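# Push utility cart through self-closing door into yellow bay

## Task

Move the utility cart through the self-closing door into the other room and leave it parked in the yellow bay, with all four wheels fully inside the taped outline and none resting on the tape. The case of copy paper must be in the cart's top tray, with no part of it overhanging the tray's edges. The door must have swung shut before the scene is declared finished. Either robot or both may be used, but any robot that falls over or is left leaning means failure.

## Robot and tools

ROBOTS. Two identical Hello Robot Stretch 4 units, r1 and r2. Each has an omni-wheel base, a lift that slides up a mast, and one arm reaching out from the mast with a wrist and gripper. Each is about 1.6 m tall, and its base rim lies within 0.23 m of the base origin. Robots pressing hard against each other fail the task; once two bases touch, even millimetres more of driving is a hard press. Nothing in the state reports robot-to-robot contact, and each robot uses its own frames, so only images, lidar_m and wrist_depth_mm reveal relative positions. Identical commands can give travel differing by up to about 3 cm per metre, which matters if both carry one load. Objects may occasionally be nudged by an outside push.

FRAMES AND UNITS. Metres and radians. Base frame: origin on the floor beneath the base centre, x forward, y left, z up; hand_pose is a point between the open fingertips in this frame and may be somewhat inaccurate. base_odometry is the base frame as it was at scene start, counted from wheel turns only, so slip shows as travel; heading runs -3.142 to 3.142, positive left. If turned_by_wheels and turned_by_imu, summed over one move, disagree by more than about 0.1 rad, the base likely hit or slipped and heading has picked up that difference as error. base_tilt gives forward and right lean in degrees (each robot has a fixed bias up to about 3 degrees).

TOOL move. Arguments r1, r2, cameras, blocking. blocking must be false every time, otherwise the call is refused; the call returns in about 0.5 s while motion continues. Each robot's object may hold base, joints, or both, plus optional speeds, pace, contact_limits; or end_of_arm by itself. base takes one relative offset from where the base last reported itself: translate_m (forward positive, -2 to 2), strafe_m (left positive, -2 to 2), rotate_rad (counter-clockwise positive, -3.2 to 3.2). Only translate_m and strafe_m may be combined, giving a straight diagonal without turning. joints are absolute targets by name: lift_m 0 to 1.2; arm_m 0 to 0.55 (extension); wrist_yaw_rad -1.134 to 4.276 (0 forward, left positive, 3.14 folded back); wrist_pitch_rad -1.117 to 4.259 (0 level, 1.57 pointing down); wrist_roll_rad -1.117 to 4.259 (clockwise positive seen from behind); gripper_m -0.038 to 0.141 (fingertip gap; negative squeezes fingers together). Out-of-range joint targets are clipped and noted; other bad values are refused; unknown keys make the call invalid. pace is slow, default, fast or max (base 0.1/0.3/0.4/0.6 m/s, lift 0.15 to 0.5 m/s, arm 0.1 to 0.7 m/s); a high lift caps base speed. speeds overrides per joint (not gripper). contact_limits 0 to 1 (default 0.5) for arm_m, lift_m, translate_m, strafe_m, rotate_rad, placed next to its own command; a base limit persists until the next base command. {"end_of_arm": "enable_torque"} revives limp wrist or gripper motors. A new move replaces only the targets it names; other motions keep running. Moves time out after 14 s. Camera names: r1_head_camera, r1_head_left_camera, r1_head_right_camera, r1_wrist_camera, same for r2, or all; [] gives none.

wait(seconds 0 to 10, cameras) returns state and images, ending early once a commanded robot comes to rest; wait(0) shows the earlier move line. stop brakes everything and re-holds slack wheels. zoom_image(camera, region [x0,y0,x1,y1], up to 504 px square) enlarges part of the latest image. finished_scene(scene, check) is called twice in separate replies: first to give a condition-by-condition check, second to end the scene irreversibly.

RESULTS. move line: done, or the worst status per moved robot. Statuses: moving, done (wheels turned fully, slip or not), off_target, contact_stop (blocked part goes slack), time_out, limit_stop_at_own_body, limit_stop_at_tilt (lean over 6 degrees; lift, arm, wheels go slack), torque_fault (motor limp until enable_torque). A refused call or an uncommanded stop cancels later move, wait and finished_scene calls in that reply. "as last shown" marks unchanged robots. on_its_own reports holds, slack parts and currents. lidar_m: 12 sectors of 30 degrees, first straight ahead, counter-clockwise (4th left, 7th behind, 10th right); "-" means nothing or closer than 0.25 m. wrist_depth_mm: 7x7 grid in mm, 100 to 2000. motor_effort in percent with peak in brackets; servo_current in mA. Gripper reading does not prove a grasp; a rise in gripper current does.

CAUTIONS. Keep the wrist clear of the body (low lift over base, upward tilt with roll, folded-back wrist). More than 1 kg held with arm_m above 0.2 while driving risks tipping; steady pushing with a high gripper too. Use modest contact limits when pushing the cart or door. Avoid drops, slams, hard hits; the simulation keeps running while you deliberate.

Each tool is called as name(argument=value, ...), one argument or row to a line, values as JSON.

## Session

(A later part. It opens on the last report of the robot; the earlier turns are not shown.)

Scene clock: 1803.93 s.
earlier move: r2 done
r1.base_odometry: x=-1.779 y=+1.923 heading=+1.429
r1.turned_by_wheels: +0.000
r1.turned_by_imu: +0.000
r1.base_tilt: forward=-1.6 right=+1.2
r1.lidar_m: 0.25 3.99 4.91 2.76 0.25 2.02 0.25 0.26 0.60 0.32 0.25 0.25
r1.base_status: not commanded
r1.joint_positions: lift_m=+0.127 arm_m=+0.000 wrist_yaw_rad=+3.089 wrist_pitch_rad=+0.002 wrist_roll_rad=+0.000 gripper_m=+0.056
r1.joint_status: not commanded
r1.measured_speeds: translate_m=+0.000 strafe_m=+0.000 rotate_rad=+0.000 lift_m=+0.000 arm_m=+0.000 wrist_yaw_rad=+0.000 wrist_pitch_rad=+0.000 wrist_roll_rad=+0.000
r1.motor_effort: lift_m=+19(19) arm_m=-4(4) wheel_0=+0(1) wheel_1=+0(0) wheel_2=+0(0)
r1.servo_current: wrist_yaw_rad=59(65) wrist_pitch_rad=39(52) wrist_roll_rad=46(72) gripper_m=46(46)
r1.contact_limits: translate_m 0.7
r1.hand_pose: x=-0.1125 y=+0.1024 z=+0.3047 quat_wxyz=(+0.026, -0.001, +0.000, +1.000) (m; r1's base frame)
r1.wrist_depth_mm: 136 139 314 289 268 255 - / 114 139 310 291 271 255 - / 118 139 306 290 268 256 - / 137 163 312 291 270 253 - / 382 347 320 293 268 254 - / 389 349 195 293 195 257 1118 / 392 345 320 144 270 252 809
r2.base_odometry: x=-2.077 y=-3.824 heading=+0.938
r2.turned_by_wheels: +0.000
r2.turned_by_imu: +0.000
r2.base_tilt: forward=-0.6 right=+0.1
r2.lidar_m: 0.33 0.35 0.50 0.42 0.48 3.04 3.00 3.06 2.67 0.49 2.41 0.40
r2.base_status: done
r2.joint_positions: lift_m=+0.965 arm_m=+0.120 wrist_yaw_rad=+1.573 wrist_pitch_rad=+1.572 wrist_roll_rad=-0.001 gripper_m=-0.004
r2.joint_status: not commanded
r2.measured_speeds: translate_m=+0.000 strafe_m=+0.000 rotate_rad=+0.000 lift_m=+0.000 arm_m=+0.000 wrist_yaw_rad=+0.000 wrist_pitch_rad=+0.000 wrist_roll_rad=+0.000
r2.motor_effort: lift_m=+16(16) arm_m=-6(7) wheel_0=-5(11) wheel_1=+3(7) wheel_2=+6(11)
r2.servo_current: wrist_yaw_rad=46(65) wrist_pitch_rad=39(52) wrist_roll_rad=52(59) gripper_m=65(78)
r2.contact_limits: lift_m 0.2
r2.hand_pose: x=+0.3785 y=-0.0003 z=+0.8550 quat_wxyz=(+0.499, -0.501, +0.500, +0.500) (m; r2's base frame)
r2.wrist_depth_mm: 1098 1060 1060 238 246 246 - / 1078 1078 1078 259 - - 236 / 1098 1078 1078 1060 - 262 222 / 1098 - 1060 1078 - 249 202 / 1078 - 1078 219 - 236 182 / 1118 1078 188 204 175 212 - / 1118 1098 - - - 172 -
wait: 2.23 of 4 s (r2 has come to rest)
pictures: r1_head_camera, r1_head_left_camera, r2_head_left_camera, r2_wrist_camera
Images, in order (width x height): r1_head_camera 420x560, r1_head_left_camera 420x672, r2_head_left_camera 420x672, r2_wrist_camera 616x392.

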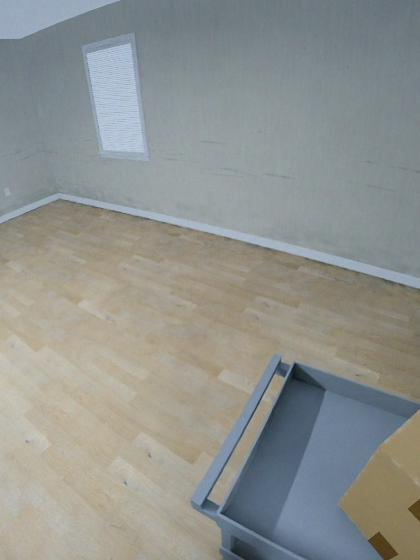

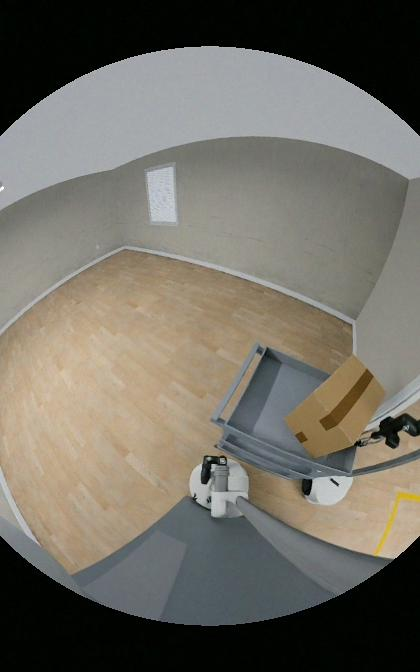

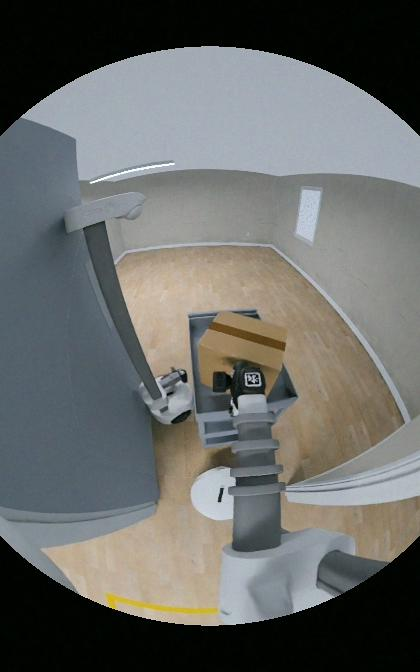

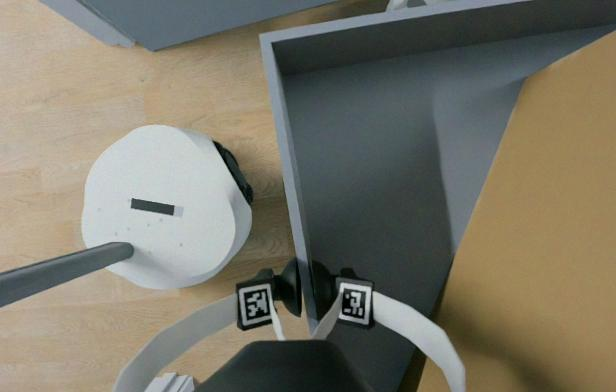

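move(
  blocking=false,
  r2={"base":{"translate_m":-0.0869,"strafe_m":0.0828},"pace":"slow"},
  cameras=[],
)

wait(
  seconds=4,
  cameras=["r2_wrist_camera","r1_head_left_camera","r2_head_left_camera"],
)

Scene clock: 1846.87 s.
move: r2 moving
r1.base_odometry: x=-1.779 y=+1.923 heading=+1.429
r1.turned_by_wheels: +0.000
r1.turned_by_imu: +0.000
r1.base_tilt: forward=-1.6 right=+1.3
r1.lidar_m: 0.25 3.98 4.91 2.76 0.25 2.02 0.25 0.25 0.62 0.31 0.25 0.25
r1.base_status: not commanded
r1.joint_positions: lift_m=+0.127 arm_m=+0.000 wrist_yaw_rad=+3.089 wrist_pitch_rad=+0.002 wrist_roll_rad=+0.000 gripper_m=+0.056
r1.joint_status: not commanded
r1.measured_speeds: translate_m=+0.000 strafe_m=+0.000 rotate_rad=+0.000 lift_m=+0.000 arm_m=+0.000 wrist_yaw_rad=+0.000 wrist_pitch_rad=+0.000 wrist_roll_rad=+0.000
r1.motor_effort: lift_m=+19(19) arm_m=-4(4) wheel_0=+0(1) wheel_1=+0(0) wheel_2=+0(0)
r1.servo_current: wrist_yaw_rad=39(52) wrist_pitch_rad=52(52) wrist_roll_rad=46(65) gripper_m=46(46)
r1.contact_limits: translate_m 0.7
r1.hand_pose: x=-0.1125 y=+0.1024 z=+0.3047 quat_wxyz=(+0.026, -0.001, +0.000, +1.000) (m; r1's base frame)
r1.wrist_depth_mm: 136 138 315 287 267 254 - / 114 139 309 291 270 254 - / 118 140 303 291 270 255 - / 137 163 312 293 270 254 - / 382 345 319 294 268 255 - / 387 347 195 293 195 257 1118 / 392 347 319 143 270 252 809
r2.base_odometry: x=-2.090 y=-3.826 heading=+0.938
r2.turned_by_wheels: +0.000
r2.turned_by_imu: +0.001
r2.base_tilt: forward=-0.7 right=+0.1
r2.lidar_m: 0.35 0.37 0.52 0.44 0.48 3.03 3.00 3.02 2.64 0.50 2.44 0.39
r2.base_status: translate_m moving; strafe_m moving
r2.joint_positions: lift_m=+0.965 arm_m=+0.120 wrist_yaw_rad=+1.573 wrist_pitch_rad=+1.572 wrist_roll_rad=-0.001 gripper_m=-0.004
r2.joint_status: not commanded
r2.measured_speeds: translate_m=-0.038 strafe_m=+0.035 rotate_rad=-0.002 lift_m=+0.000 arm_m=+0.000 wrist_yaw_rad=+0.000 wrist_pitch_rad=+0.000 wrist_roll_rad=+0.000
r2.motor_effort: lift_m=+16(16) arm_m=-6(6) wheel_0=-11(11) wheel_1=+5(5) wheel_2=+10(12)
r2.servo_current: wrist_yaw_rad=39(52) wrist_pitch_rad=46(46) wrist_roll_rad=39(59) gripper_m=72(72)
r2.contact_limits: lift_m 0.2
r2.hand_pose: x=+0.3785 y=-0.0003 z=+0.8550 quat_wxyz=(+0.499, -0.501, +0.500, +0.500) (m; r2's base frame)
r2.wrist_depth_mm: 1078 1078 1078 239 249 242 - / 1078 1078 1078 264 - - - / 1098 1078 1078 1060 - 270 229 / 1098 - 1060 1078 - 256 206 / 1098 866 1098 1060 - 243 187 / 1078 1098 188 202 180 217 - / 1138 1118 1078 - - 176 -
pictures: none
No camera images: "cameras" was empty.

Scene clock: 1848.80 s.
earlier move: r2 done
r1.base_odometry: x=-1.779 y=+1.923 heading=+1.429
r1.turned_by_wheels: +0.000
r1.turned_by_imu: +0.000
r1.base_tilt: forward=-1.6 right=+1.3
r1.lidar_m: 0.25 3.98 4.91 2.75 0.25 2.02 0.25 0.25 0.56 0.29 0.25 0.25
r1.base_status: not commanded
r1.joint_positions: lift_m=+0.127 arm_m=+0.000 wrist_yaw_rad=+3.089 wrist_pitch_rad=+0.002 wrist_roll_rad=+0.000 gripper_m=+0.056
r1.joint_status: not commanded
r1.measured_speeds: translate_m=+0.000 strafe_m=+0.000 rotate_rad=+0.000 lift_m=+0.000 arm_m=+0.000 wrist_yaw_rad=+0.000 wrist_pitch_rad=+0.000 wrist_roll_rad=+0.000
r1.motor_effort: lift_m=+19(19) arm_m=-4(4) wheel_0=+0(1) wheel_1=+0(0) wheel_2=+0(0)
r1.servo_current: wrist_yaw_rad=39(65) wrist_pitch_rad=39(59) wrist_roll_rad=59(65) gripper_m=46(46)
r1.contact_limits: translate_m 0.7
r1.hand_pose: x=-0.1125 y=+0.1024 z=+0.3047 quat_wxyz=(+0.026, -0.001, +0.000, +1.000) (m; r1's base frame)
r1.wrist_depth_mm: 136 139 314 289 267 254 - / 114 139 310 290 268 255 - / 118 140 303 290 271 256 - / 137 162 312 291 270 253 - / 377 347 319 294 268 254 - / 387 351 195 294 195 258 1138 / 392 345 320 143 271 253 820
r2.base_odometry: x=-2.195 y=-3.845 heading=+0.938
r2.turned_by_wheels: +0.000
r2.turned_by_imu: +0.000
r2.base_tilt: forward=-0.7 right=+0.0
r2.lidar_m: 0.34 0.39 0.40 0.35 0.41 2.92 2.93 2.96 2.65 0.59 2.51 0.37
r2.base_status: done
r2.joint_positions: lift_m=+0.965 arm_m=+0.120 wrist_yaw_rad=+1.573 wrist_pitch_rad=+1.572 wrist_roll_rad=-0.001 gripper_m=-0.004
r2.joint_status: not commanded
r2.measured_speeds: translate_m=+0.000 strafe_m=+0.000 rotate_rad=+0.000 lift_m=+0.000 arm_m=+0.000 wrist_yaw_rad=+0.000 wrist_pitch_rad=+0.000 wrist_roll_rad=+0.000
r2.motor_effort: lift_m=+16(16) arm_m=-6(6) wheel_0=-4(11) wheel_1=+3(6) wheel_2=+6(12)
r2.servo_current: wrist_yaw_rad=39(59) wrist_pitch_rad=39(46) wrist_roll_rad=39(65) gripper_m=72(78)
r2.contact_limits: lift_m 0.2
r2.hand_pose: x=+0.3785 y=-0.0003 z=+0.8550 quat_wxyz=(+0.499, -0.501, +0.500, +0.500) (m; r2's base frame)
r2.wrist_depth_mm: 1098 - - 216 230 226 640 / 1098 1078 1060 1078 276 266 - / 1098 1098 1060 1060 - - 256 / 1098 - 1078 1078 - 276 231 / 1118 - 1078 1078 - 257 200 / 1118 1078 188 204 171 223 177 / 1118 1098 1098 - - 182 -
wait: 1.93 of 4 s (r2 has come to rest)
pictures: r1_head_left_camera, r2_head_left_camera, r2_wrist_camera
Images, in order (width x height): r1_head_left_camera 420x672, r2_head_left_camera 420x672, r2_wrist_camera 616x392.

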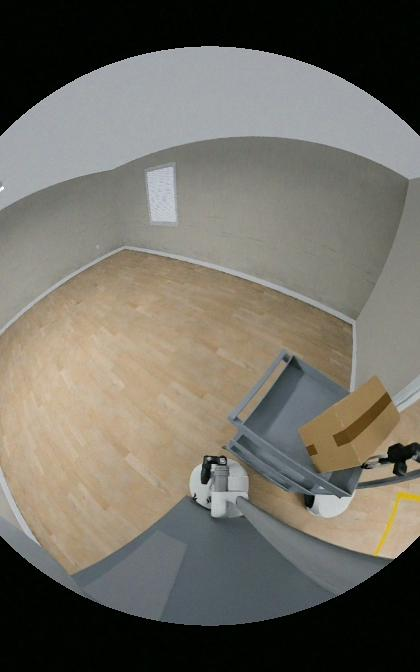

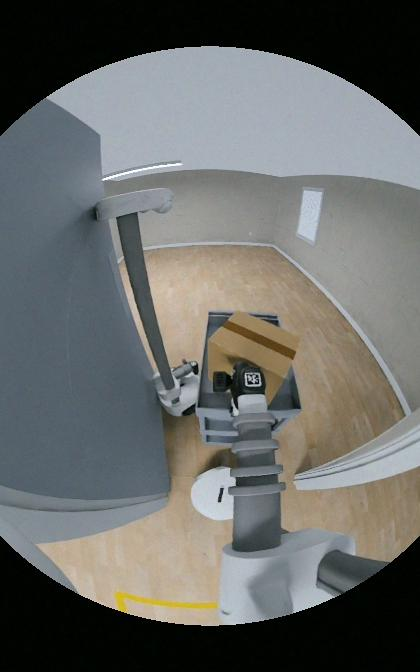

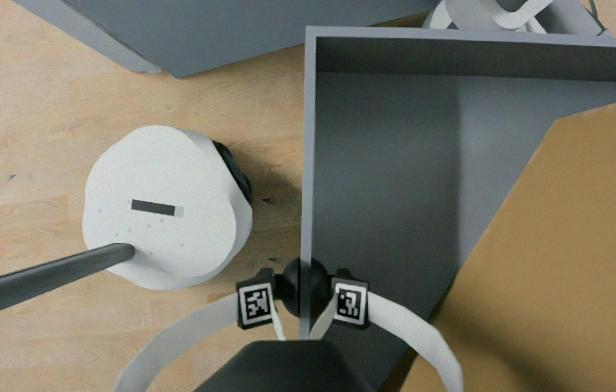

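move(
  blocking=false,
  r2={"base":{"translate_m":-0.3975,"strafe_m":-0.0446},"pace":"slow"},
  cameras=[],
)

wait(
  seconds=6,
  cameras=["r2_wrist_camera","r1_head_left_camera","r2_head_left_camera"],
)

Scene clock: 1869.37 s.
move: r2 moving
r1.base_odometry: x=-1.779 y=+1.923 heading=+1.429
r1.turned_by_wheels: +0.000
r1.turned_by_imu: +0.000
r1.base_tilt: forward=-1.6 right=+1.3
r1.lidar_m: 0.26 3.98 4.91 2.79 0.25 2.01 0.25 0.26 0.60 0.29 0.25 0.25
r1.base_status: not commanded
r1.joint_positions: lift_m=+0.127 arm_m=+0.000 wrist_yaw_rad=+3.089 wrist_pitch_rad=+0.002 wrist_roll_rad=+0.000 gripper_m=+0.056
r1.joint_status: not commanded
r1.measured_speeds: translate_m=+0.000 strafe_m=+0.000 rotate_rad=+0.000 lift_m=+0.000 arm_m=+0.000 wrist_yaw_rad=+0.000 wrist_pitch_rad=+0.000 wrist_roll_rad=+0.000
r1.motor_effort: lift_m=+19(19) arm_m=-4(4) wheel_0=+0(1) wheel_1=+0(0) wheel_2=+0(0)
r1.servo_current: wrist_yaw_rad=33(65) wrist_pitch_rad=46(46) wrist_roll_rad=52(52) gripper_m=46(46)
r1.contact_limits: translate_m 0.7
r1.hand_pose: x=-0.1125 y=+0.1024 z=+0.3047 quat_wxyz=(+0.026, -0.001, +0.000, +1.000) (m; r1's base frame)
r1.wrist_depth_mm: 136 138 315 289 268 255 - / 114 139 312 291 270 254 - / 118 140 304 291 268 256 - / 137 163 312 293 268 254 - / 379 347 319 291 267 256 - / 389 351 194 293 195 258 1118 / 389 345 320 143 270 252 809
r2.base_odometry: x=-2.201 y=-3.855 heading=+0.938
r2.turned_by_wheels: +0.000
r2.turned_by_imu: +0.000
r2.base_tilt: forward=-0.6 right=+0.0
r2.lidar_m: 0.35 0.40 0.41 0.34 0.39 2.97 2.93 2.97 2.64 0.56 2.52 0.38
r2.base_status: translate_m moving; strafe_m moving
r2.joint_positions: lift_m=+0.965 arm_m=+0.120 wrist_yaw_rad=+1.573 wrist_pitch_rad=+1.572 wrist_roll_rad=-0.001 gripper_m=-0.004
r2.joint_status: not commanded
r2.measured_speeds: translate_m=-0.049 strafe_m=-0.005 rotate_rad=+0.000 lift_m=+0.000 arm_m=+0.000 wrist_yaw_rad=+0.000 wrist_pitch_rad=+0.000 wrist_roll_rad=+0.000
r2.motor_effort: lift_m=+16(16) arm_m=-6(7) wheel_0=-7(7) wheel_1=-8(9) wheel_2=+13(13)
r2.servo_current: wrist_yaw_rad=59(59) wrist_pitch_rad=46(46) wrist_roll_rad=46(52) gripper_m=65(78)
r2.contact_limits: lift_m 0.2
r2.hand_pose: x=+0.3785 y=-0.0003 z=+0.8550 quat_wxyz=(+0.499, -0.501, +0.500, +0.500) (m; r2's base frame)
r2.wrist_depth_mm: 1078 - - 220 219 227 634 / 1078 1060 1060 1060 258 268 - / 1098 1078 1060 1060 - - 263 / 1098 - 1078 1078 - 278 238 / 1098 - 1060 1078 - 258 207 / 1118 1098 188 198 178 226 182 / 1098 1098 158 - 262 193 -
pictures: none
No camera images: "cameras" was empty.

Scene clock: 1874.13 s.
earlier move: r2 done
r1.base_odometry: x=-1.779 y=+1.923 heading=+1.429
r1.turned_by_wheels: +0.000
r1.turned_by_imu: +0.000
r1.base_tilt: forward=-1.5 right=+1.3
r1.lidar_m: 2.88 4.00 4.92 2.75 0.25 2.02 0.25 0.25 0.61 0.43 0.38 2.73
r1.base_status: not commanded
r1.joint_positions: lift_m=+0.127 arm_m=+0.000 wrist_yaw_rad=+3.089 wrist_pitch_rad=+0.002 wrist_roll_rad=+0.000 gripper_m=+0.056
r1.joint_status: not commanded
r1.measured_speeds: translate_m=+0.000 strafe_m=+0.000 rotate_rad=+0.000 lift_m=+0.000 arm_m=+0.000 wrist_yaw_rad=+0.000 wrist_pitch_rad=+0.000 wrist_roll_rad=+0.000
r1.motor_effort: lift_m=+19(19) arm_m=-3(4) wheel_0=+0(1) wheel_1=+0(1) wheel_2=+0(0)
r1.servo_current: wrist_yaw_rad=59(72) wrist_pitch_rad=46(52) wrist_roll_rad=39(72) gripper_m=39(52)
r1.contact_limits: translate_m 0.7
r1.hand_pose: x=-0.1125 y=+0.1024 z=+0.3047 quat_wxyz=(+0.026, -0.001, +0.000, +1.000) (m; r1's base frame)
r1.wrist_depth_mm: 136 139 314 289 267 255 - / 114 139 310 290 268 256 - / 118 139 306 291 271 255 - / 137 163 314 291 271 253 - / 379 347 319 293 268 254 - / 392 349 193 294 195 257 1118 / 392 342 319 143 268 253 809
r2.base_odometry: x=-2.394 y=-4.191 heading=+0.938
r2.turned_by_wheels: +0.000
r2.turned_by_imu: +0.001
r2.base_tilt: forward=-0.6 right=+0.1
r2.lidar_m: 0.34 0.43 0.48 0.78 2.30 2.76 2.51 2.58 2.65 2.00 0.66 0.33
r2.base_status: done
r2.joint_positions: lift_m=+0.965 arm_m=+0.120 wrist_yaw_rad=+1.573 wrist_pitch_rad=+1.569 wrist_roll_rad=-0.001 gripper_m=-0.004
r2.joint_status: not commanded
r2.measured_speeds: translate_m=+0.000 strafe_m=+0.000 rotate_rad=+0.000 lift_m=+0.000 arm_m=+0.000 wrist_yaw_rad=+0.000 wrist_pitch_rad=+0.000 wrist_roll_rad=+0.000
r2.motor_effort: lift_m=+16(16) arm_m=-6(7) wheel_0=-2(8) wheel_1=-5(10) wheel_2=+7(13)
r2.servo_current: wrist_yaw_rad=33(65) wrist_pitch_rad=39(46) wrist_roll_rad=46(65) gripper_m=72(78)
r2.contact_limits: lift_m 0.2
r2.hand_pose: x=+0.3785 y=+0.0007 z=+0.8550 quat_wxyz=(+0.500, -0.500, +0.499, +0.501) (m; r2's base frame)
r2.wrist_depth_mm: 1098 1078 1060 - - - 262 / 1098 1078 1098 1060 - - - / 1098 1078 1078 1078 - - 276 / 1118 - 1042 1098 - 277 230 / 1098 809 1078 1078 - 233 181 / 1098 1098 190 202 186 181 - / 1098 1098 1078 - 198 138 -
wait: 4.77 of 6 s (r2 has come to rest)
pictures: r1_head_left_camera, r2_head_left_camera, r2_wrist_camera
Images, in order (width x height): r1_head_left_camera 420x672, r2_head_left_camera 420x672, r2_wrist_camera 616x392.

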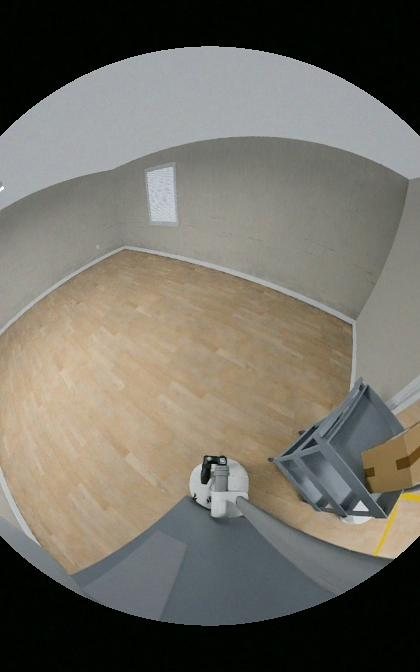

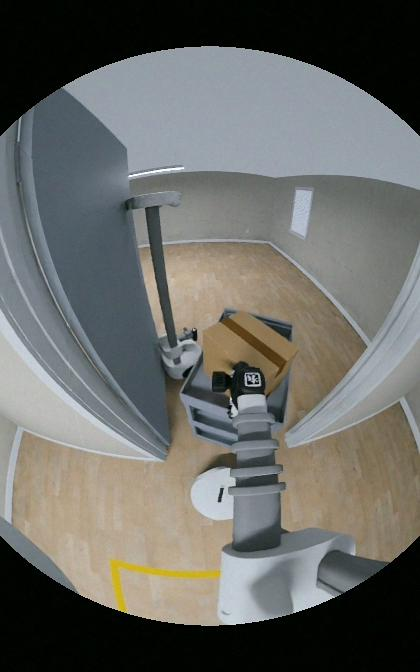

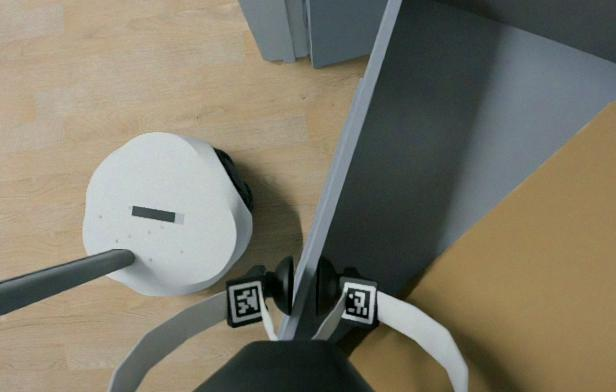

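move(
  blocking=false,
  r2={"base":{"translate_m":-0.1483,"strafe_m":0.0224},"pace":"slow"},
  cameras=[],
)

wait(
  seconds=4,
  cameras=["r2_wrist_camera","r2_head_right_camera","r2_head_left_camera"],
)

Scene clock: 1907.50 s.
move: r2 moving
r1.base_odometry: x=-1.779 y=+1.923 heading=+1.429
r1.turned_by_wheels: +0.000
r1.turned_by_imu: +0.000
r1.base_tilt: forward=-1.6 right=+1.3
r1.lidar_m: 2.85 4.00 4.91 2.77 0.25 2.00 0.25 0.25 0.60 0.44 0.41 2.71
r1.base_status: not commanded
r1.joint_positions: lift_m=+0.127 arm_m=+0.000 wrist_yaw_rad=+3.089 wrist_pitch_rad=+0.002 wrist_roll_rad=+0.000 gripper_m=+0.056
r1.joint_status: not commanded
r1.measured_speeds: translate_m=+0.000 strafe_m=+0.000 rotate_rad=+0.000 lift_m=+0.000 arm_m=+0.000 wrist_yaw_rad=+0.000 wrist_pitch_rad=+0.000 wrist_roll_rad=+0.000
r1.motor_effort: lift_m=+19(19) arm_m=-4(4) wheel_0=+0(1) wheel_1=+0(0) wheel_2=+0(0)
r1.servo_current: wrist_yaw_rad=33(65) wrist_pitch_rad=33(52) wrist_roll_rad=52(59) gripper_m=33(46)
r1.contact_limits: translate_m 0.7
r1.hand_pose: x=-0.1125 y=+0.1024 z=+0.3047 quat_wxyz=(+0.026, -0.001, +0.000, +1.000) (m; r1's base frame)
r1.wrist_depth_mm: 136 138 315 290 270 254 - / 114 139 309 290 268 255 - / 118 139 306 290 268 257 - / 137 163 312 291 271 254 - / 384 349 317 293 268 254 - / 389 351 195 291 195 256 1138 / 387 342 322 143 270 252 809
r2.base_odometry: x=-2.403 y=-4.200 heading=+0.938
r2.turned_by_wheels: +0.000
r2.turned_by_imu: +0.000
r2.base_tilt: forward=-0.7 right=+0.1
r2.lidar_m: 0.34 0.43 0.49 0.83 2.32 2.72 2.49 2.57 2.68 2.12 0.67 0.35
r2.base_status: translate_m moving; strafe_m moving
r2.joint_positions: lift_m=+0.965 arm_m=+0.120 wrist_yaw_rad=+1.573 wrist_pitch_rad=+1.569 wrist_roll_rad=-0.001 gripper_m=-0.004
r2.joint_status: not commanded
r2.measured_speeds: translate_m=-0.049 strafe_m=+0.007 rotate_rad=+0.000 lift_m=+0.000 arm_m=+0.000 wrist_yaw_rad=+0.000 wrist_pitch_rad=+0.000 wrist_roll_rad=+0.000
r2.motor_effort: lift_m=+16(16) arm_m=-6(6) wheel_0=-1(8) wheel_1=-7(7) wheel_2=+11(13)
r2.servo_current: wrist_yaw_rad=39(52) wrist_pitch_rad=39(39) wrist_roll_rad=46(52) gripper_m=78(78)
r2.contact_limits: lift_m 0.2
r2.hand_pose: x=+0.3785 y=+0.0007 z=+0.8550 quat_wxyz=(+0.500, -0.500, +0.499, +0.501) (m; r2's base frame)
r2.wrist_depth_mm: 1078 1098 1060 - - - - / 1078 1098 1098 1042 535 - - / 1078 1098 1078 1060 - - 279 / 1078 - 1078 1078 - 282 235 / 1098 - 1078 1078 - 236 186 / 1098 1098 188 203 184 186 - / 1098 1118 - - 195 147 -
pictures: none
No camera images: "cameras" was empty.

Scene clock: 1909.77 s.
earlier move: r2 done
r1.base_odometry: x=-1.779 y=+1.923 heading=+1.429
r1.turned_by_wheels: +0.000
r1.turned_by_imu: +0.000
r1.base_tilt: forward=-1.5 right=+1.2
r1.lidar_m: 2.89 3.97 4.92 2.77 0.25 2.01 0.25 0.25 0.61 0.51 0.51 2.72
r1.base_status: not commanded
r1.joint_positions: lift_m=+0.127 arm_m=+0.000 wrist_yaw_rad=+3.089 wrist_pitch_rad=+0.002 wrist_roll_rad=+0.000 gripper_m=+0.056
r1.joint_status: not commanded
r1.measured_speeds: translate_m=+0.000 strafe_m=+0.000 rotate_rad=+0.000 lift_m=+0.000 arm_m=+0.000 wrist_yaw_rad=+0.000 wrist_pitch_rad=+0.000 wrist_roll_rad=+0.000
r1.motor_effort: lift_m=+19(19) arm_m=-4(4) wheel_0=+0(1) wheel_1=+0(0) wheel_2=+0(0)
r1.servo_current: wrist_yaw_rad=46(72) wrist_pitch_rad=39(52) wrist_roll_rad=59(78) gripper_m=39(52)
r1.contact_limits: translate_m 0.7
r1.hand_pose: x=-0.1125 y=+0.1024 z=+0.3047 quat_wxyz=(+0.026, -0.001, +0.000, +1.000) (m; r1's base frame)
r1.wrist_depth_mm: 136 138 314 290 268 255 - / 114 139 310 290 270 255 - / 118 139 306 290 270 256 - / 137 163 314 291 268 253 - / 382 349 317 294 267 253 - / 387 349 194 293 195 257 1138 / 389 343 319 143 270 253 809
r2.base_odometry: x=-2.499 y=-4.297 heading=+0.937
r2.turned_by_wheels: -0.001
r2.turned_by_imu: -0.001
r2.base_tilt: forward=-0.7 right=+0.0
r2.lidar_m: 0.34 0.44 0.56 1.21 2.29 2.61 2.38 2.42 2.71 2.50 0.77 0.33
r2.base_status: done
r2.joint_positions: lift_m=+0.965 arm_m=+0.120 wrist_yaw_rad=+1.571 wrist_pitch_rad=+1.573 wrist_roll_rad=-0.001 gripper_m=-0.004
r2.joint_status: not commanded
r2.measured_speeds: translate_m=+0.000 strafe_m=+0.000 rotate_rad=+0.000 lift_m=+0.000 arm_m=+0.000 wrist_yaw_rad=+0.000 wrist_pitch_rad=+0.000 wrist_roll_rad=+0.000
r2.motor_effort: lift_m=+16(16) arm_m=-6(7) wheel_0=-9(14) wheel_1=-5(8) wheel_2=+4(13)
r2.servo_current: wrist_yaw_rad=46(59) wrist_pitch_rad=33(46) wrist_roll_rad=52(59) gripper_m=65(78)
r2.contact_limits: lift_m 0.2
r2.hand_pose: x=+0.3785 y=-0.0006 z=+0.8550 quat_wxyz=(+0.499, -0.501, +0.500, +0.500) (m; r2's base frame)
r2.wrist_depth_mm: 1078 1060 1060 1042 - - 253 / 1098 1078 1060 1060 525 - - / 1078 1060 1098 1078 - - - / 1098 - - 1078 - - 245 / 1098 842 1060 1078 - 240 200 / 1118 1118 191 205 183 189 168 / 1118 1118 1118 - 198 155 -
wait: 2.27 of 4 s (r2 has come to rest)
pictures: r2_head_left_camera, r2_head_right_camera, r2_wrist_camera
Images, in order (width x height): r2_head_left_camera 420x672, r2_head_right_camera 420x672, r2_wrist_camera 616x392.

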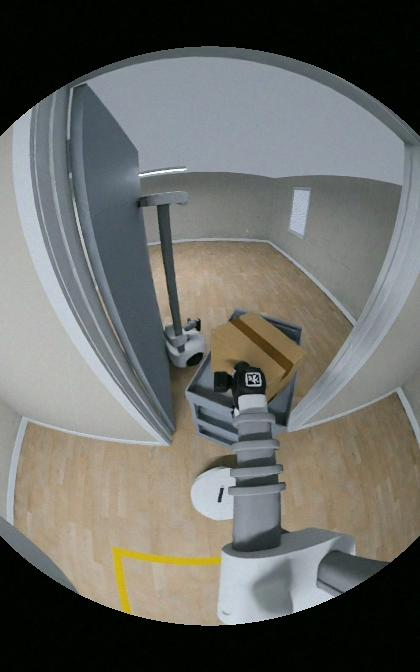

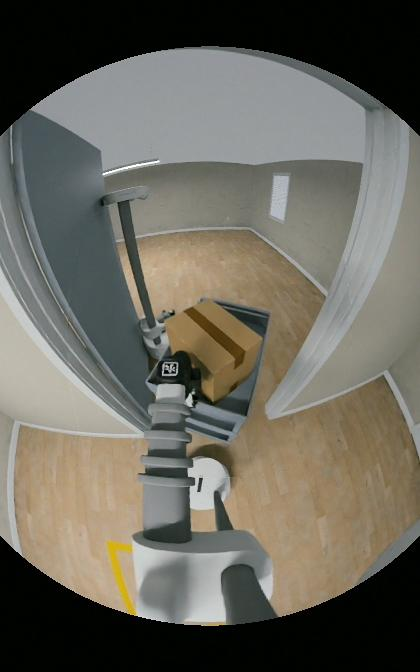

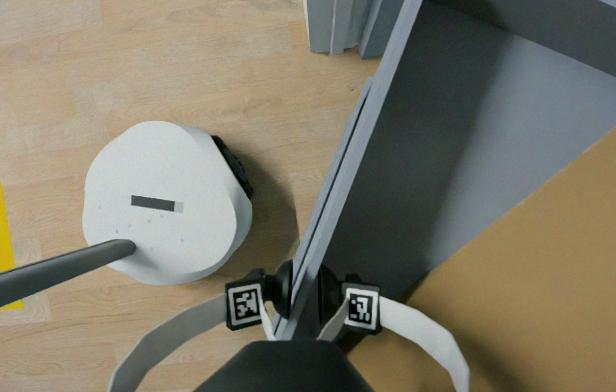

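move(
  blocking=false,
  cameras=["r2_head_camera","r1_head_right_camera"],
)

zoom_image(
  camera="r2_head_camera",
  region=[0, 200, 420, 560],
)

Scene clock: 1924.30 s.
r1.base_odometry: x=-1.779 y=+1.923 heading=+1.429
r1.turned_by_wheels: +0.000
r1.turned_by_imu: +0.000
r1.base_tilt: forward=-1.5 right=+1.2
r1.lidar_m: 2.85 4.00 4.92 2.75 0.25 2.03 0.25 0.25 0.59 0.52 0.50 2.71
r1.base_status: not commanded
r1.joint_positions: lift_m=+0.127 arm_m=+0.000 wrist_yaw_rad=+3.089 wrist_pitch_rad=+0.002 wrist_roll_rad=+0.000 gripper_m=+0.056
r1.joint_status: not commanded
r1.measured_speeds: translate_m=+0.000 strafe_m=+0.000 rotate_rad=+0.000 lift_m=+0.000 arm_m=+0.000 wrist_yaw_rad=+0.000 wrist_pitch_rad=+0.000 wrist_roll_rad=+0.000
r1.motor_effort: lift_m=+18(19) arm_m=-4(4) wheel_0=+0(1) wheel_1=+0(0) wheel_2=+0(0)
r1.servo_current: wrist_yaw_rad=46(72) wrist_pitch_rad=46(52) wrist_roll_rad=59(78) gripper_m=46(52)
r1.contact_limits: translate_m 0.7
r1.hand_pose: x=-0.1125 y=+0.1024 z=+0.3047 quat_wxyz=(+0.026, -0.001, +0.000, +1.000) (m; r1's base frame)
r1.wrist_depth_mm: 136 139 314 289 267 255 - / 113 139 312 290 270 255 - / 118 140 304 291 268 255 - / 137 163 312 291 270 254 - / 382 349 317 294 266 255 - / 387 349 195 293 195 257 1118 / 387 345 320 143 270 253 798
r2.base_odometry: x=-2.499 y=-4.297 heading=+0.937
r2.turned_by_wheels: +0.000
r2.turned_by_imu: +0.000
r2.base_tilt: forward=-0.7 right=+0.1
r2.lidar_m: 0.33 0.44 0.55 1.18 2.28 2.59 2.37 2.42 2.67 2.52 0.76 0.32
r2.base_status: done
r2.joint_positions: lift_m=+0.965 arm_m=+0.120 wrist_yaw_rad=+1.571 wrist_pitch_rad=+1.573 wrist_roll_rad=-0.001 gripper_m=-0.004
r2.joint_status: not commanded
r2.measured_speeds: translate_m=+0.000 strafe_m=+0.000 rotate_rad=+0.000 lift_m=+0.000 arm_m=+0.000 wrist_yaw_rad=+0.000 wrist_pitch_rad=+0.000 wrist_roll_rad=+0.000
r2.motor_effort: lift_m=+16(16) arm_m=-6(7) wheel_0=-10(14) wheel_1=-5(8) wheel_2=+4(13)
r2.servo_current: wrist_yaw_rad=52(59) wrist_pitch_rad=39(46) wrist_roll_rad=33(59) gripper_m=72(78)
r2.contact_limits: lift_m 0.2
r2.hand_pose: x=+0.3785 y=-0.0006 z=+0.8550 quat_wxyz=(+0.499, -0.501, +0.500, +0.500) (m; r2's base frame)
r2.wrist_depth_mm: 1078 1060 1060 1042 - - 251 / 1098 1060 1060 1078 530 - - / 1118 1078 1078 1060 - - - / 1078 - - 1078 - - 245 / 1098 854 1078 1078 - 241 200 / 1098 1118 192 205 183 190 168 / 1098 1118 1118 - 198 155 -
pictures: r1_head_right_camera, r2_head_camera
Images, in order (width x height): r1_head_right_camera 420x672, r2_head_camera 420x560.

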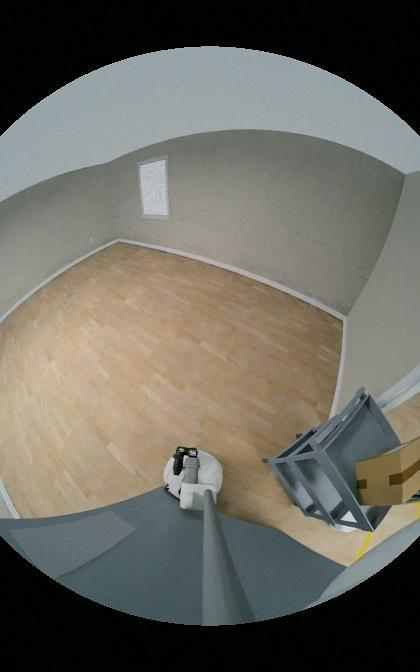

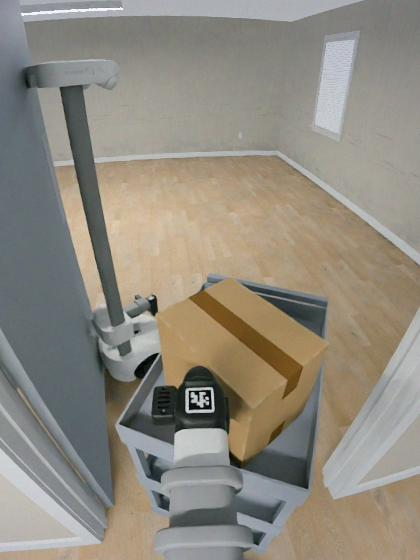

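Scaled by 1.200 from the camera's 420x560 image, which has a finer 1200x1600 frame.

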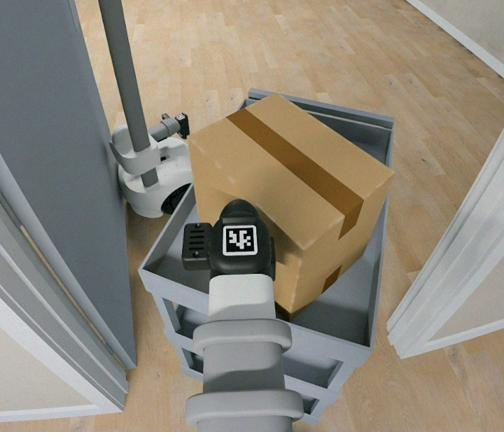

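move(
  blocking=false,
  r2={"base":{"translate_m":-0.340,"strafe_m":0.082},"pace":"slow"},
  cameras=[],
)

wait(
  seconds=6,
  cameras=["r2_wrist_camera","r2_head_camera","r2_head_right_camera"],
)

Scene clock: 1945.33 s.
move: r2 moving
r1.base_odometry: x=-1.779 y=+1.923 heading=+1.429
r1.turned_by_wheels: +0.000
r1.turned_by_imu: +0.000
r1.base_tilt: forward=-1.6 right=+1.3
r1.lidar_m: 2.86 3.97 4.89 2.78 0.25 2.01 0.25 0.26 0.59 0.54 0.54 2.71
r1.base_status: not commanded
r1.joint_positions: lift_m=+0.127 arm_m=+0.000 wrist_yaw_rad=+3.089 wrist_pitch_rad=+0.002 wrist_roll_rad=+0.000 gripper_m=+0.056
r1.joint_status: not commanded
r1.measured_speeds: translate_m=+0.000 strafe_m=+0.000 rotate_rad=+0.000 lift_m=+0.000 arm_m=+0.000 wrist_yaw_rad=+0.000 wrist_pitch_rad=+0.000 wrist_roll_rad=+0.000
r1.motor_effort: lift_m=+19(19) arm_m=-4(4) wheel_0=+0(1) wheel_1=+0(0) wheel_2=+0(0)
r1.servo_current: wrist_yaw_rad=46(59) wrist_pitch_rad=39(46) wrist_roll_rad=59(65) gripper_m=39(46)
r1.contact_limits: translate_m 0.7
r1.hand_pose: x=-0.1125 y=+0.1024 z=+0.3047 quat_wxyz=(+0.026, -0.001, +0.000, +1.000) (m; r1's base frame)
r1.wrist_depth_mm: 136 138 314 289 270 254 - / 114 139 312 290 268 255 - / 118 140 306 293 270 256 - / 137 163 310 290 271 254 - / 384 349 317 293 270 254 - / 387 351 195 293 195 257 1138 / 392 347 319 144 270 253 820
r2.base_odometry: x=-2.509 y=-4.306 heading=+0.936
r2.turned_by_wheels: -0.001
r2.turned_by_imu: +0.000
r2.base_tilt: forward=-0.7 right=+0.0
r2.lidar_m: 0.34 0.45 0.57 1.19 2.27 2.58 2.36 2.42 2.72 2.51 0.78 0.33
r2.base_status: translate_m moving; strafe_m moving
r2.joint_positions: lift_m=+0.965 arm_m=+0.120 wrist_yaw_rad=+1.570 wrist_pitch_rad=+1.574 wrist_roll_rad=-0.001 gripper_m=-0.004
r2.joint_status: not commanded
r2.measured_speeds: translate_m=-0.048 strafe_m=+0.011 rotate_rad=+0.001 lift_m=+0.000 arm_m=+0.000 wrist_yaw_rad=-0.001 wrist_pitch_rad=+0.002 wrist_roll_rad=+0.000
r2.motor_effort: lift_m=+16(16) arm_m=-6(6) wheel_0=-11(16) wheel_1=-7(7) wheel_2=+8(8)
r2.servo_current: wrist_yaw_rad=39(52) wrist_pitch_rad=46(52) wrist_roll_rad=52(52) gripper_m=65(78)
r2.contact_limits: lift_m 0.2
r2.hand_pose: x=+0.3785 y=-0.0010 z=+0.8550 quat_wxyz=(+0.499, -0.501, +0.501, +0.499) (m; r2's base frame)
r2.wrist_depth_mm: 1078 1078 1060 1060 - - 259 / 1078 1078 1078 1060 1042 - - / 1060 1078 1060 1060 - - - / 1098 - - 1078 - - 249 / 1098 842 1078 1078 - 254 205 / 1098 1118 191 208 183 201 - / 1118 1118 1118 - 203 154 -
pictures: none
No camera images: "cameras" was empty.

Scene clock: 1949.57 s.
earlier move: r2 done
r1.base_odometry: x=-1.779 y=+1.923 heading=+1.429
r1.turned_by_wheels: +0.000
r1.turned_by_imu: +0.000
r1.base_tilt: forward=-1.5 right=+1.3
r1.lidar_m: 2.85 3.98 4.94 2.75 0.25 2.01 0.25 0.25 0.59 0.89 1.25 2.73
r1.base_status: not commanded
r1.joint_positions: lift_m=+0.127 arm_m=+0.000 wrist_yaw_rad=+3.089 wrist_pitch_rad=+0.002 wrist_roll_rad=+0.000 gripper_m=+0.056
r1.joint_status: not commanded
r1.measured_speeds: translate_m=+0.000 strafe_m=+0.000 rotate_rad=+0.000 lift_m=+0.000 arm_m=+0.000 wrist_yaw_rad=+0.000 wrist_pitch_rad=+0.000 wrist_roll_rad=+0.000
r1.motor_effort: lift_m=+19(19) arm_m=-4(4) wheel_0=+0(1) wheel_1=+0(0) wheel_2=+0(0)
r1.servo_current: wrist_yaw_rad=39(72) wrist_pitch_rad=39(52) wrist_roll_rad=52(65) gripper_m=39(52)
r1.contact_limits: translate_m 0.7
r1.hand_pose: x=-0.1125 y=+0.1024 z=+0.3047 quat_wxyz=(+0.026, -0.001, +0.000, +1.000) (m; r1's base frame)
r1.wrist_depth_mm: 136 139 314 289 270 253 - / 114 139 310 290 268 255 - / 117 139 306 291 268 256 - / 137 163 312 293 271 253 - / 379 349 319 291 268 254 - / 384 351 195 293 195 257 1138 / 389 345 320 143 268 252 798
r2.base_odometry: x=-2.767 y=-4.522 heading=+0.936
r2.turned_by_wheels: +0.000
r2.turned_by_imu: -0.001
r2.base_tilt: forward=-0.7 right=+0.1
r2.lidar_m: 0.31 0.52 0.98 2.03 2.14 2.25 2.04 2.10 2.64 2.62 1.24 0.27
r2.base_status: done
r2.joint_positions: lift_m=+0.965 arm_m=+0.120 wrist_yaw_rad=+1.570 wrist_pitch_rad=+1.574 wrist_roll_rad=+0.000 gripper_m=-0.004
r2.joint_status: not commanded
r2.measured_speeds: translate_m=+0.000 strafe_m=+0.000 rotate_rad=+0.000 lift_m=+0.000 arm_m=+0.000 wrist_yaw_rad=+0.000 wrist_pitch_rad=+0.000 wrist_roll_rad=+0.000
r2.motor_effort: lift_m=+16(16) arm_m=-6(7) wheel_0=-8(16) wheel_1=-5(8) wheel_2=+4(9)
r2.servo_current: wrist_yaw_rad=52(59) wrist_pitch_rad=39(52) wrist_roll_rad=52(65) gripper_m=72(78)
r2.contact_limits: lift_m 0.2
r2.hand_pose: x=+0.3785 y=-0.0010 z=+0.8550 quat_wxyz=(+0.499, -0.501, +0.501, +0.499) (m; r2's base frame)
r2.wrist_depth_mm: 1060 1078 1060 1060 1042 - 235 / 1078 1060 1060 1060 1060 - 264 / 1078 1098 1060 1060 615 - - / 1078 - - 1060 - - - / 1098 798 1098 1078 - - 267 / 1118 1118 188 202 182 242 222 / 1118 1118 1098 - 218 190 178
wait: 4.23 of 6 s (r2 has come to rest)
pictures: r2_head_camera, r2_head_right_camera, r2_wrist_camera
Images, in order (width x height): r2_head_camera 420x560, r2_head_right_camera 420x672, r2_wrist_camera 616x392.

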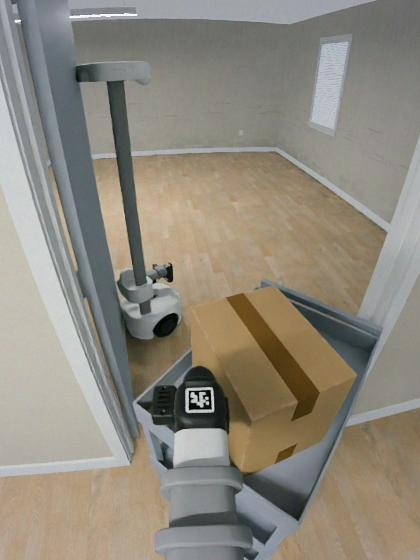

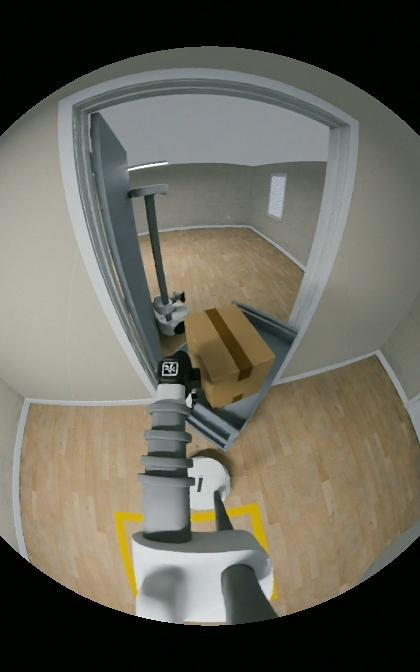

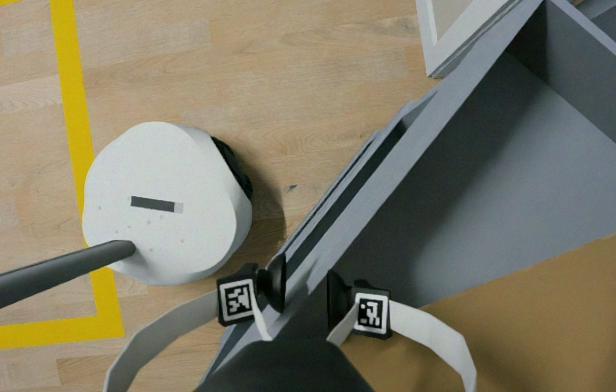

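zoom_image(
  camera="r2_wrist_camera",
  region=[200, 150, 600, 392],
)

zoom_image(
  camera="r2_head_camera",
  region=[100, 260, 400, 560],
)

Scaled by 1.260.

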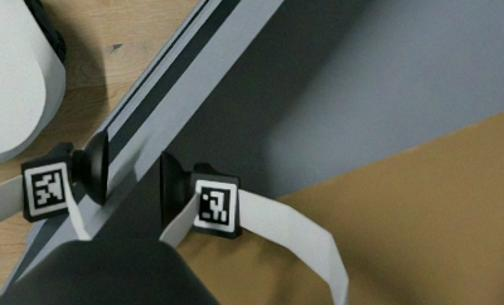

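Scaled by 1.680 from the camera's 420x560 image, which has a finer 1200x1600 frame.

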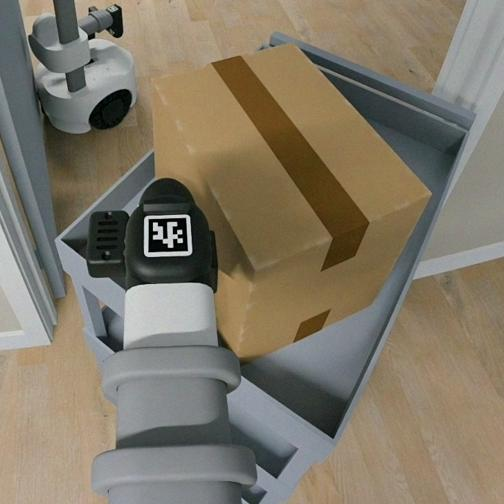

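move(
  blocking=false,
  r2={"base":{"translate_m":-0.346,"strafe_m":0.052},"pace":"slow"},
  cameras=[],
)

wait(
  seconds=6,
  cameras=["r2_wrist_camera","r2_head_camera","r2_head_right_camera"],
)

Scene clock: 2059.30 s.
move: r2 moving
r1.base_odometry: x=-1.779 y=+1.923 heading=+1.429
r1.turned_by_wheels: +0.000
r1.turned_by_imu: +0.000
r1.base_tilt: forward=-1.6 right=+1.3
r1.lidar_m: 2.86 3.97 4.92 2.78 0.25 2.02 0.25 0.25 0.57 0.87 1.27 2.72
r1.base_status: not commanded
r1.joint_positions: lift_m=+0.127 arm_m=+0.000 wrist_yaw_rad=+3.089 wrist_pitch_rad=+0.002 wrist_roll_rad=+0.000 gripper_m=+0.056
r1.joint_status: not commanded
r1.measured_speeds: translate_m=+0.000 strafe_m=+0.000 rotate_rad=+0.000 lift_m=+0.000 arm_m=+0.000 wrist_yaw_rad=+0.000 wrist_pitch_rad=+0.000 wrist_roll_rad=+0.000
r1.motor_effort: lift_m=+19(19) arm_m=-3(4) wheel_0=+0(1) wheel_1=+0(0) wheel_2=+0(0)
r1.servo_current: wrist_yaw_rad=65(72) wrist_pitch_rad=39(46) wrist_roll_rad=52(65) gripper_m=33(46)
r1.contact_limits: translate_m 0.7
r1.hand_pose: x=-0.1125 y=+0.1024 z=+0.3047 quat_wxyz=(+0.026, -0.001, +0.000, +1.000) (m; r1's base frame)
r1.wrist_depth_mm: 136 139 314 289 267 255 - / 114 139 312 290 268 254 - / 118 140 306 290 270 255 - / 137 163 312 293 270 254 - / 379 345 317 293 267 256 - / 389 349 195 293 195 257 1160 / 389 347 319 143 270 253 820
r2.base_odometry: x=-2.776 y=-4.531 heading=+0.935
r2.turned_by_wheels: -0.001
r2.turned_by_imu: -0.001
r2.base_tilt: forward=-0.7 right=+0.1
r2.lidar_m: 0.33 0.51 0.95 2.07 2.14 2.25 2.03 2.07 2.64 2.62 1.25 0.29
r2.base_status: translate_m moving; strafe_m moving
r2.joint_positions: lift_m=+0.965 arm_m=+0.120 wrist_yaw_rad=+1.570 wrist_pitch_rad=+1.574 wrist_roll_rad=+0.000 gripper_m=-0.004
r2.joint_status: not commanded
r2.measured_speeds: translate_m=-0.048 strafe_m=+0.007 rotate_rad=+0.001 lift_m=+0.000 arm_m=+0.000 wrist_yaw_rad=+0.000 wrist_pitch_rad=+0.000 wrist_roll_rad=+0.000
r2.motor_effort: lift_m=+16(16) arm_m=-6(6) wheel_0=-13(14) wheel_1=-10(10) wheel_2=+7(9)
r2.servo_current: wrist_yaw_rad=52(52) wrist_pitch_rad=39(46) wrist_roll_rad=52(59) gripper_m=72(78)
r2.contact_limits: lift_m 0.2
r2.hand_pose: x=+0.3785 y=-0.0010 z=+0.8550 quat_wxyz=(+0.499, -0.501, +0.501, +0.499) (m; r2's base frame)
r2.wrist_depth_mm: 1078 1078 1078 1042 1060 267 238 / 1078 1060 1060 1060 1060 - 258 / 1098 1060 1060 1060 597 - - / 1098 - - 1078 - - - / 1098 809 1098 946 - - 267 / 1098 1078 191 207 180 240 223 / 1098 1118 - - 222 189 179
pictures: none
No camera images: "cameras" was empty.

Scene clock: 2063.57 s.
earlier move: r2 done
r1.base_odometry: x=-1.779 y=+1.923 heading=+1.429
r1.turned_by_wheels: +0.000
r1.turned_by_imu: +0.000
r1.base_tilt: forward=-1.5 right=+1.3
r1.lidar_m: 2.84 3.97 4.92 2.77 0.25 2.01 0.25 0.25 0.58 1.21 1.25 2.74
r1.base_status: not commanded
r1.joint_positions: lift_m=+0.127 arm_m=+0.000 wrist_yaw_rad=+3.089 wrist_pitch_rad=+0.002 wrist_roll_rad=+0.000 gripper_m=+0.056
r1.joint_status: not commanded
r1.measured_speeds: translate_m=+0.000 strafe_m=+0.000 rotate_rad=+0.000 lift_m=+0.000 arm_m=+0.000 wrist_yaw_rad=+0.000 wrist_pitch_rad=+0.000 wrist_roll_rad=+0.000
r1.motor_effort: lift_m=+19(19) arm_m=-4(4) wheel_0=+0(1) wheel_1=+0(1) wheel_2=+0(0)
r1.servo_current: wrist_yaw_rad=39(72) wrist_pitch_rad=46(46) wrist_roll_rad=46(65) gripper_m=39(52)
r1.contact_limits: translate_m 0.7
r1.hand_pose: x=-0.1125 y=+0.1024 z=+0.3047 quat_wxyz=(+0.026, -0.001, +0.000, +1.000) (m; r1's base frame)
r1.wrist_depth_mm: 136 139 314 289 267 255 - / 113 139 314 290 268 256 - / 118 139 304 290 270 256 - / 137 162 312 293 271 254 - / 379 347 319 291 268 254 - / 387 349 195 294 195 258 1118 / 389 347 319 143 268 253 809
r2.base_odometry: x=-3.014 y=-4.770 heading=+0.936
r2.turned_by_wheels: +0.001
r2.turned_by_imu: +0.000
r2.base_tilt: forward=-0.7 right=+0.1
r2.lidar_m: 0.30 0.57 1.38 2.02 2.04 1.89 1.70 1.75 2.22 2.68 1.82 0.25
r2.base_status: done
r2.joint_positions: lift_m=+0.965 arm_m=+0.120 wrist_yaw_rad=+1.570 wrist_pitch_rad=+1.572 wrist_roll_rad=+0.000 gripper_m=-0.004
r2.joint_status: not commanded
r2.measured_speeds: translate_m=+0.000 strafe_m=+0.000 rotate_rad=+0.000 lift_m=+0.000 arm_m=+0.000 wrist_yaw_rad=+0.000 wrist_pitch_rad=+0.000 wrist_roll_rad=+0.000
r2.motor_effort: lift_m=+16(16) arm_m=-6(7) wheel_0=-6(14) wheel_1=-4(10) wheel_2=+6(10)
r2.servo_current: wrist_yaw_rad=46(65) wrist_pitch_rad=39(52) wrist_roll_rad=39(59) gripper_m=72(85)
r2.contact_limits: lift_m 0.2
r2.hand_pose: x=+0.3785 y=-0.0003 z=+0.8550 quat_wxyz=(+0.500, -0.500, +0.501, +0.499) (m; r2's base frame)
r2.wrist_depth_mm: 1078 1060 1060 1060 1078 1042 - / 1078 1098 1078 1060 1060 1060 258 / 1098 1098 1078 1060 1042 - - / 1118 - 1060 1078 - - - / 1098 - 1098 615 - - - / 1118 1078 187 204 183 262 254 / 1098 1098 - - 226 195 189
wait: 4.27 of 6 s (r2 has come to rest)
pictures: r2_head_camera, r2_head_right_camera, r2_wrist_camera
Images, in order (width x height): r2_head_camera 420x560, r2_head_right_camera 420x672, r2_wrist_camera 616x392.

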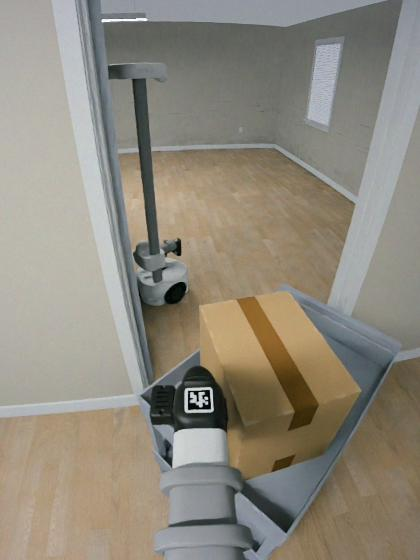

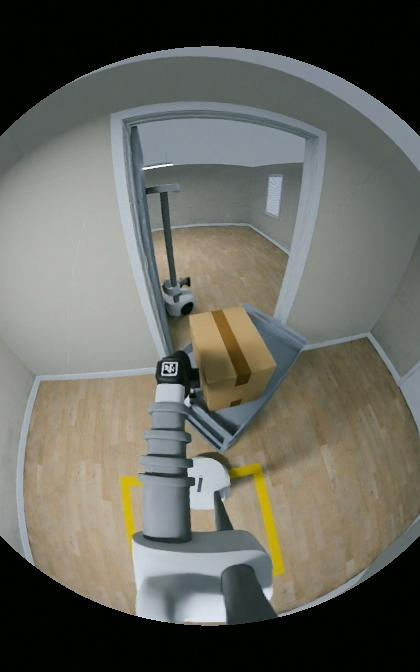

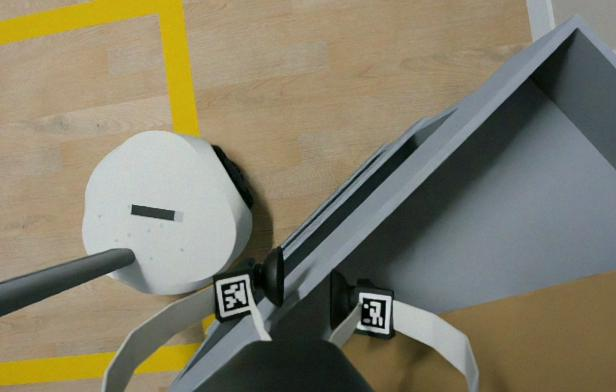

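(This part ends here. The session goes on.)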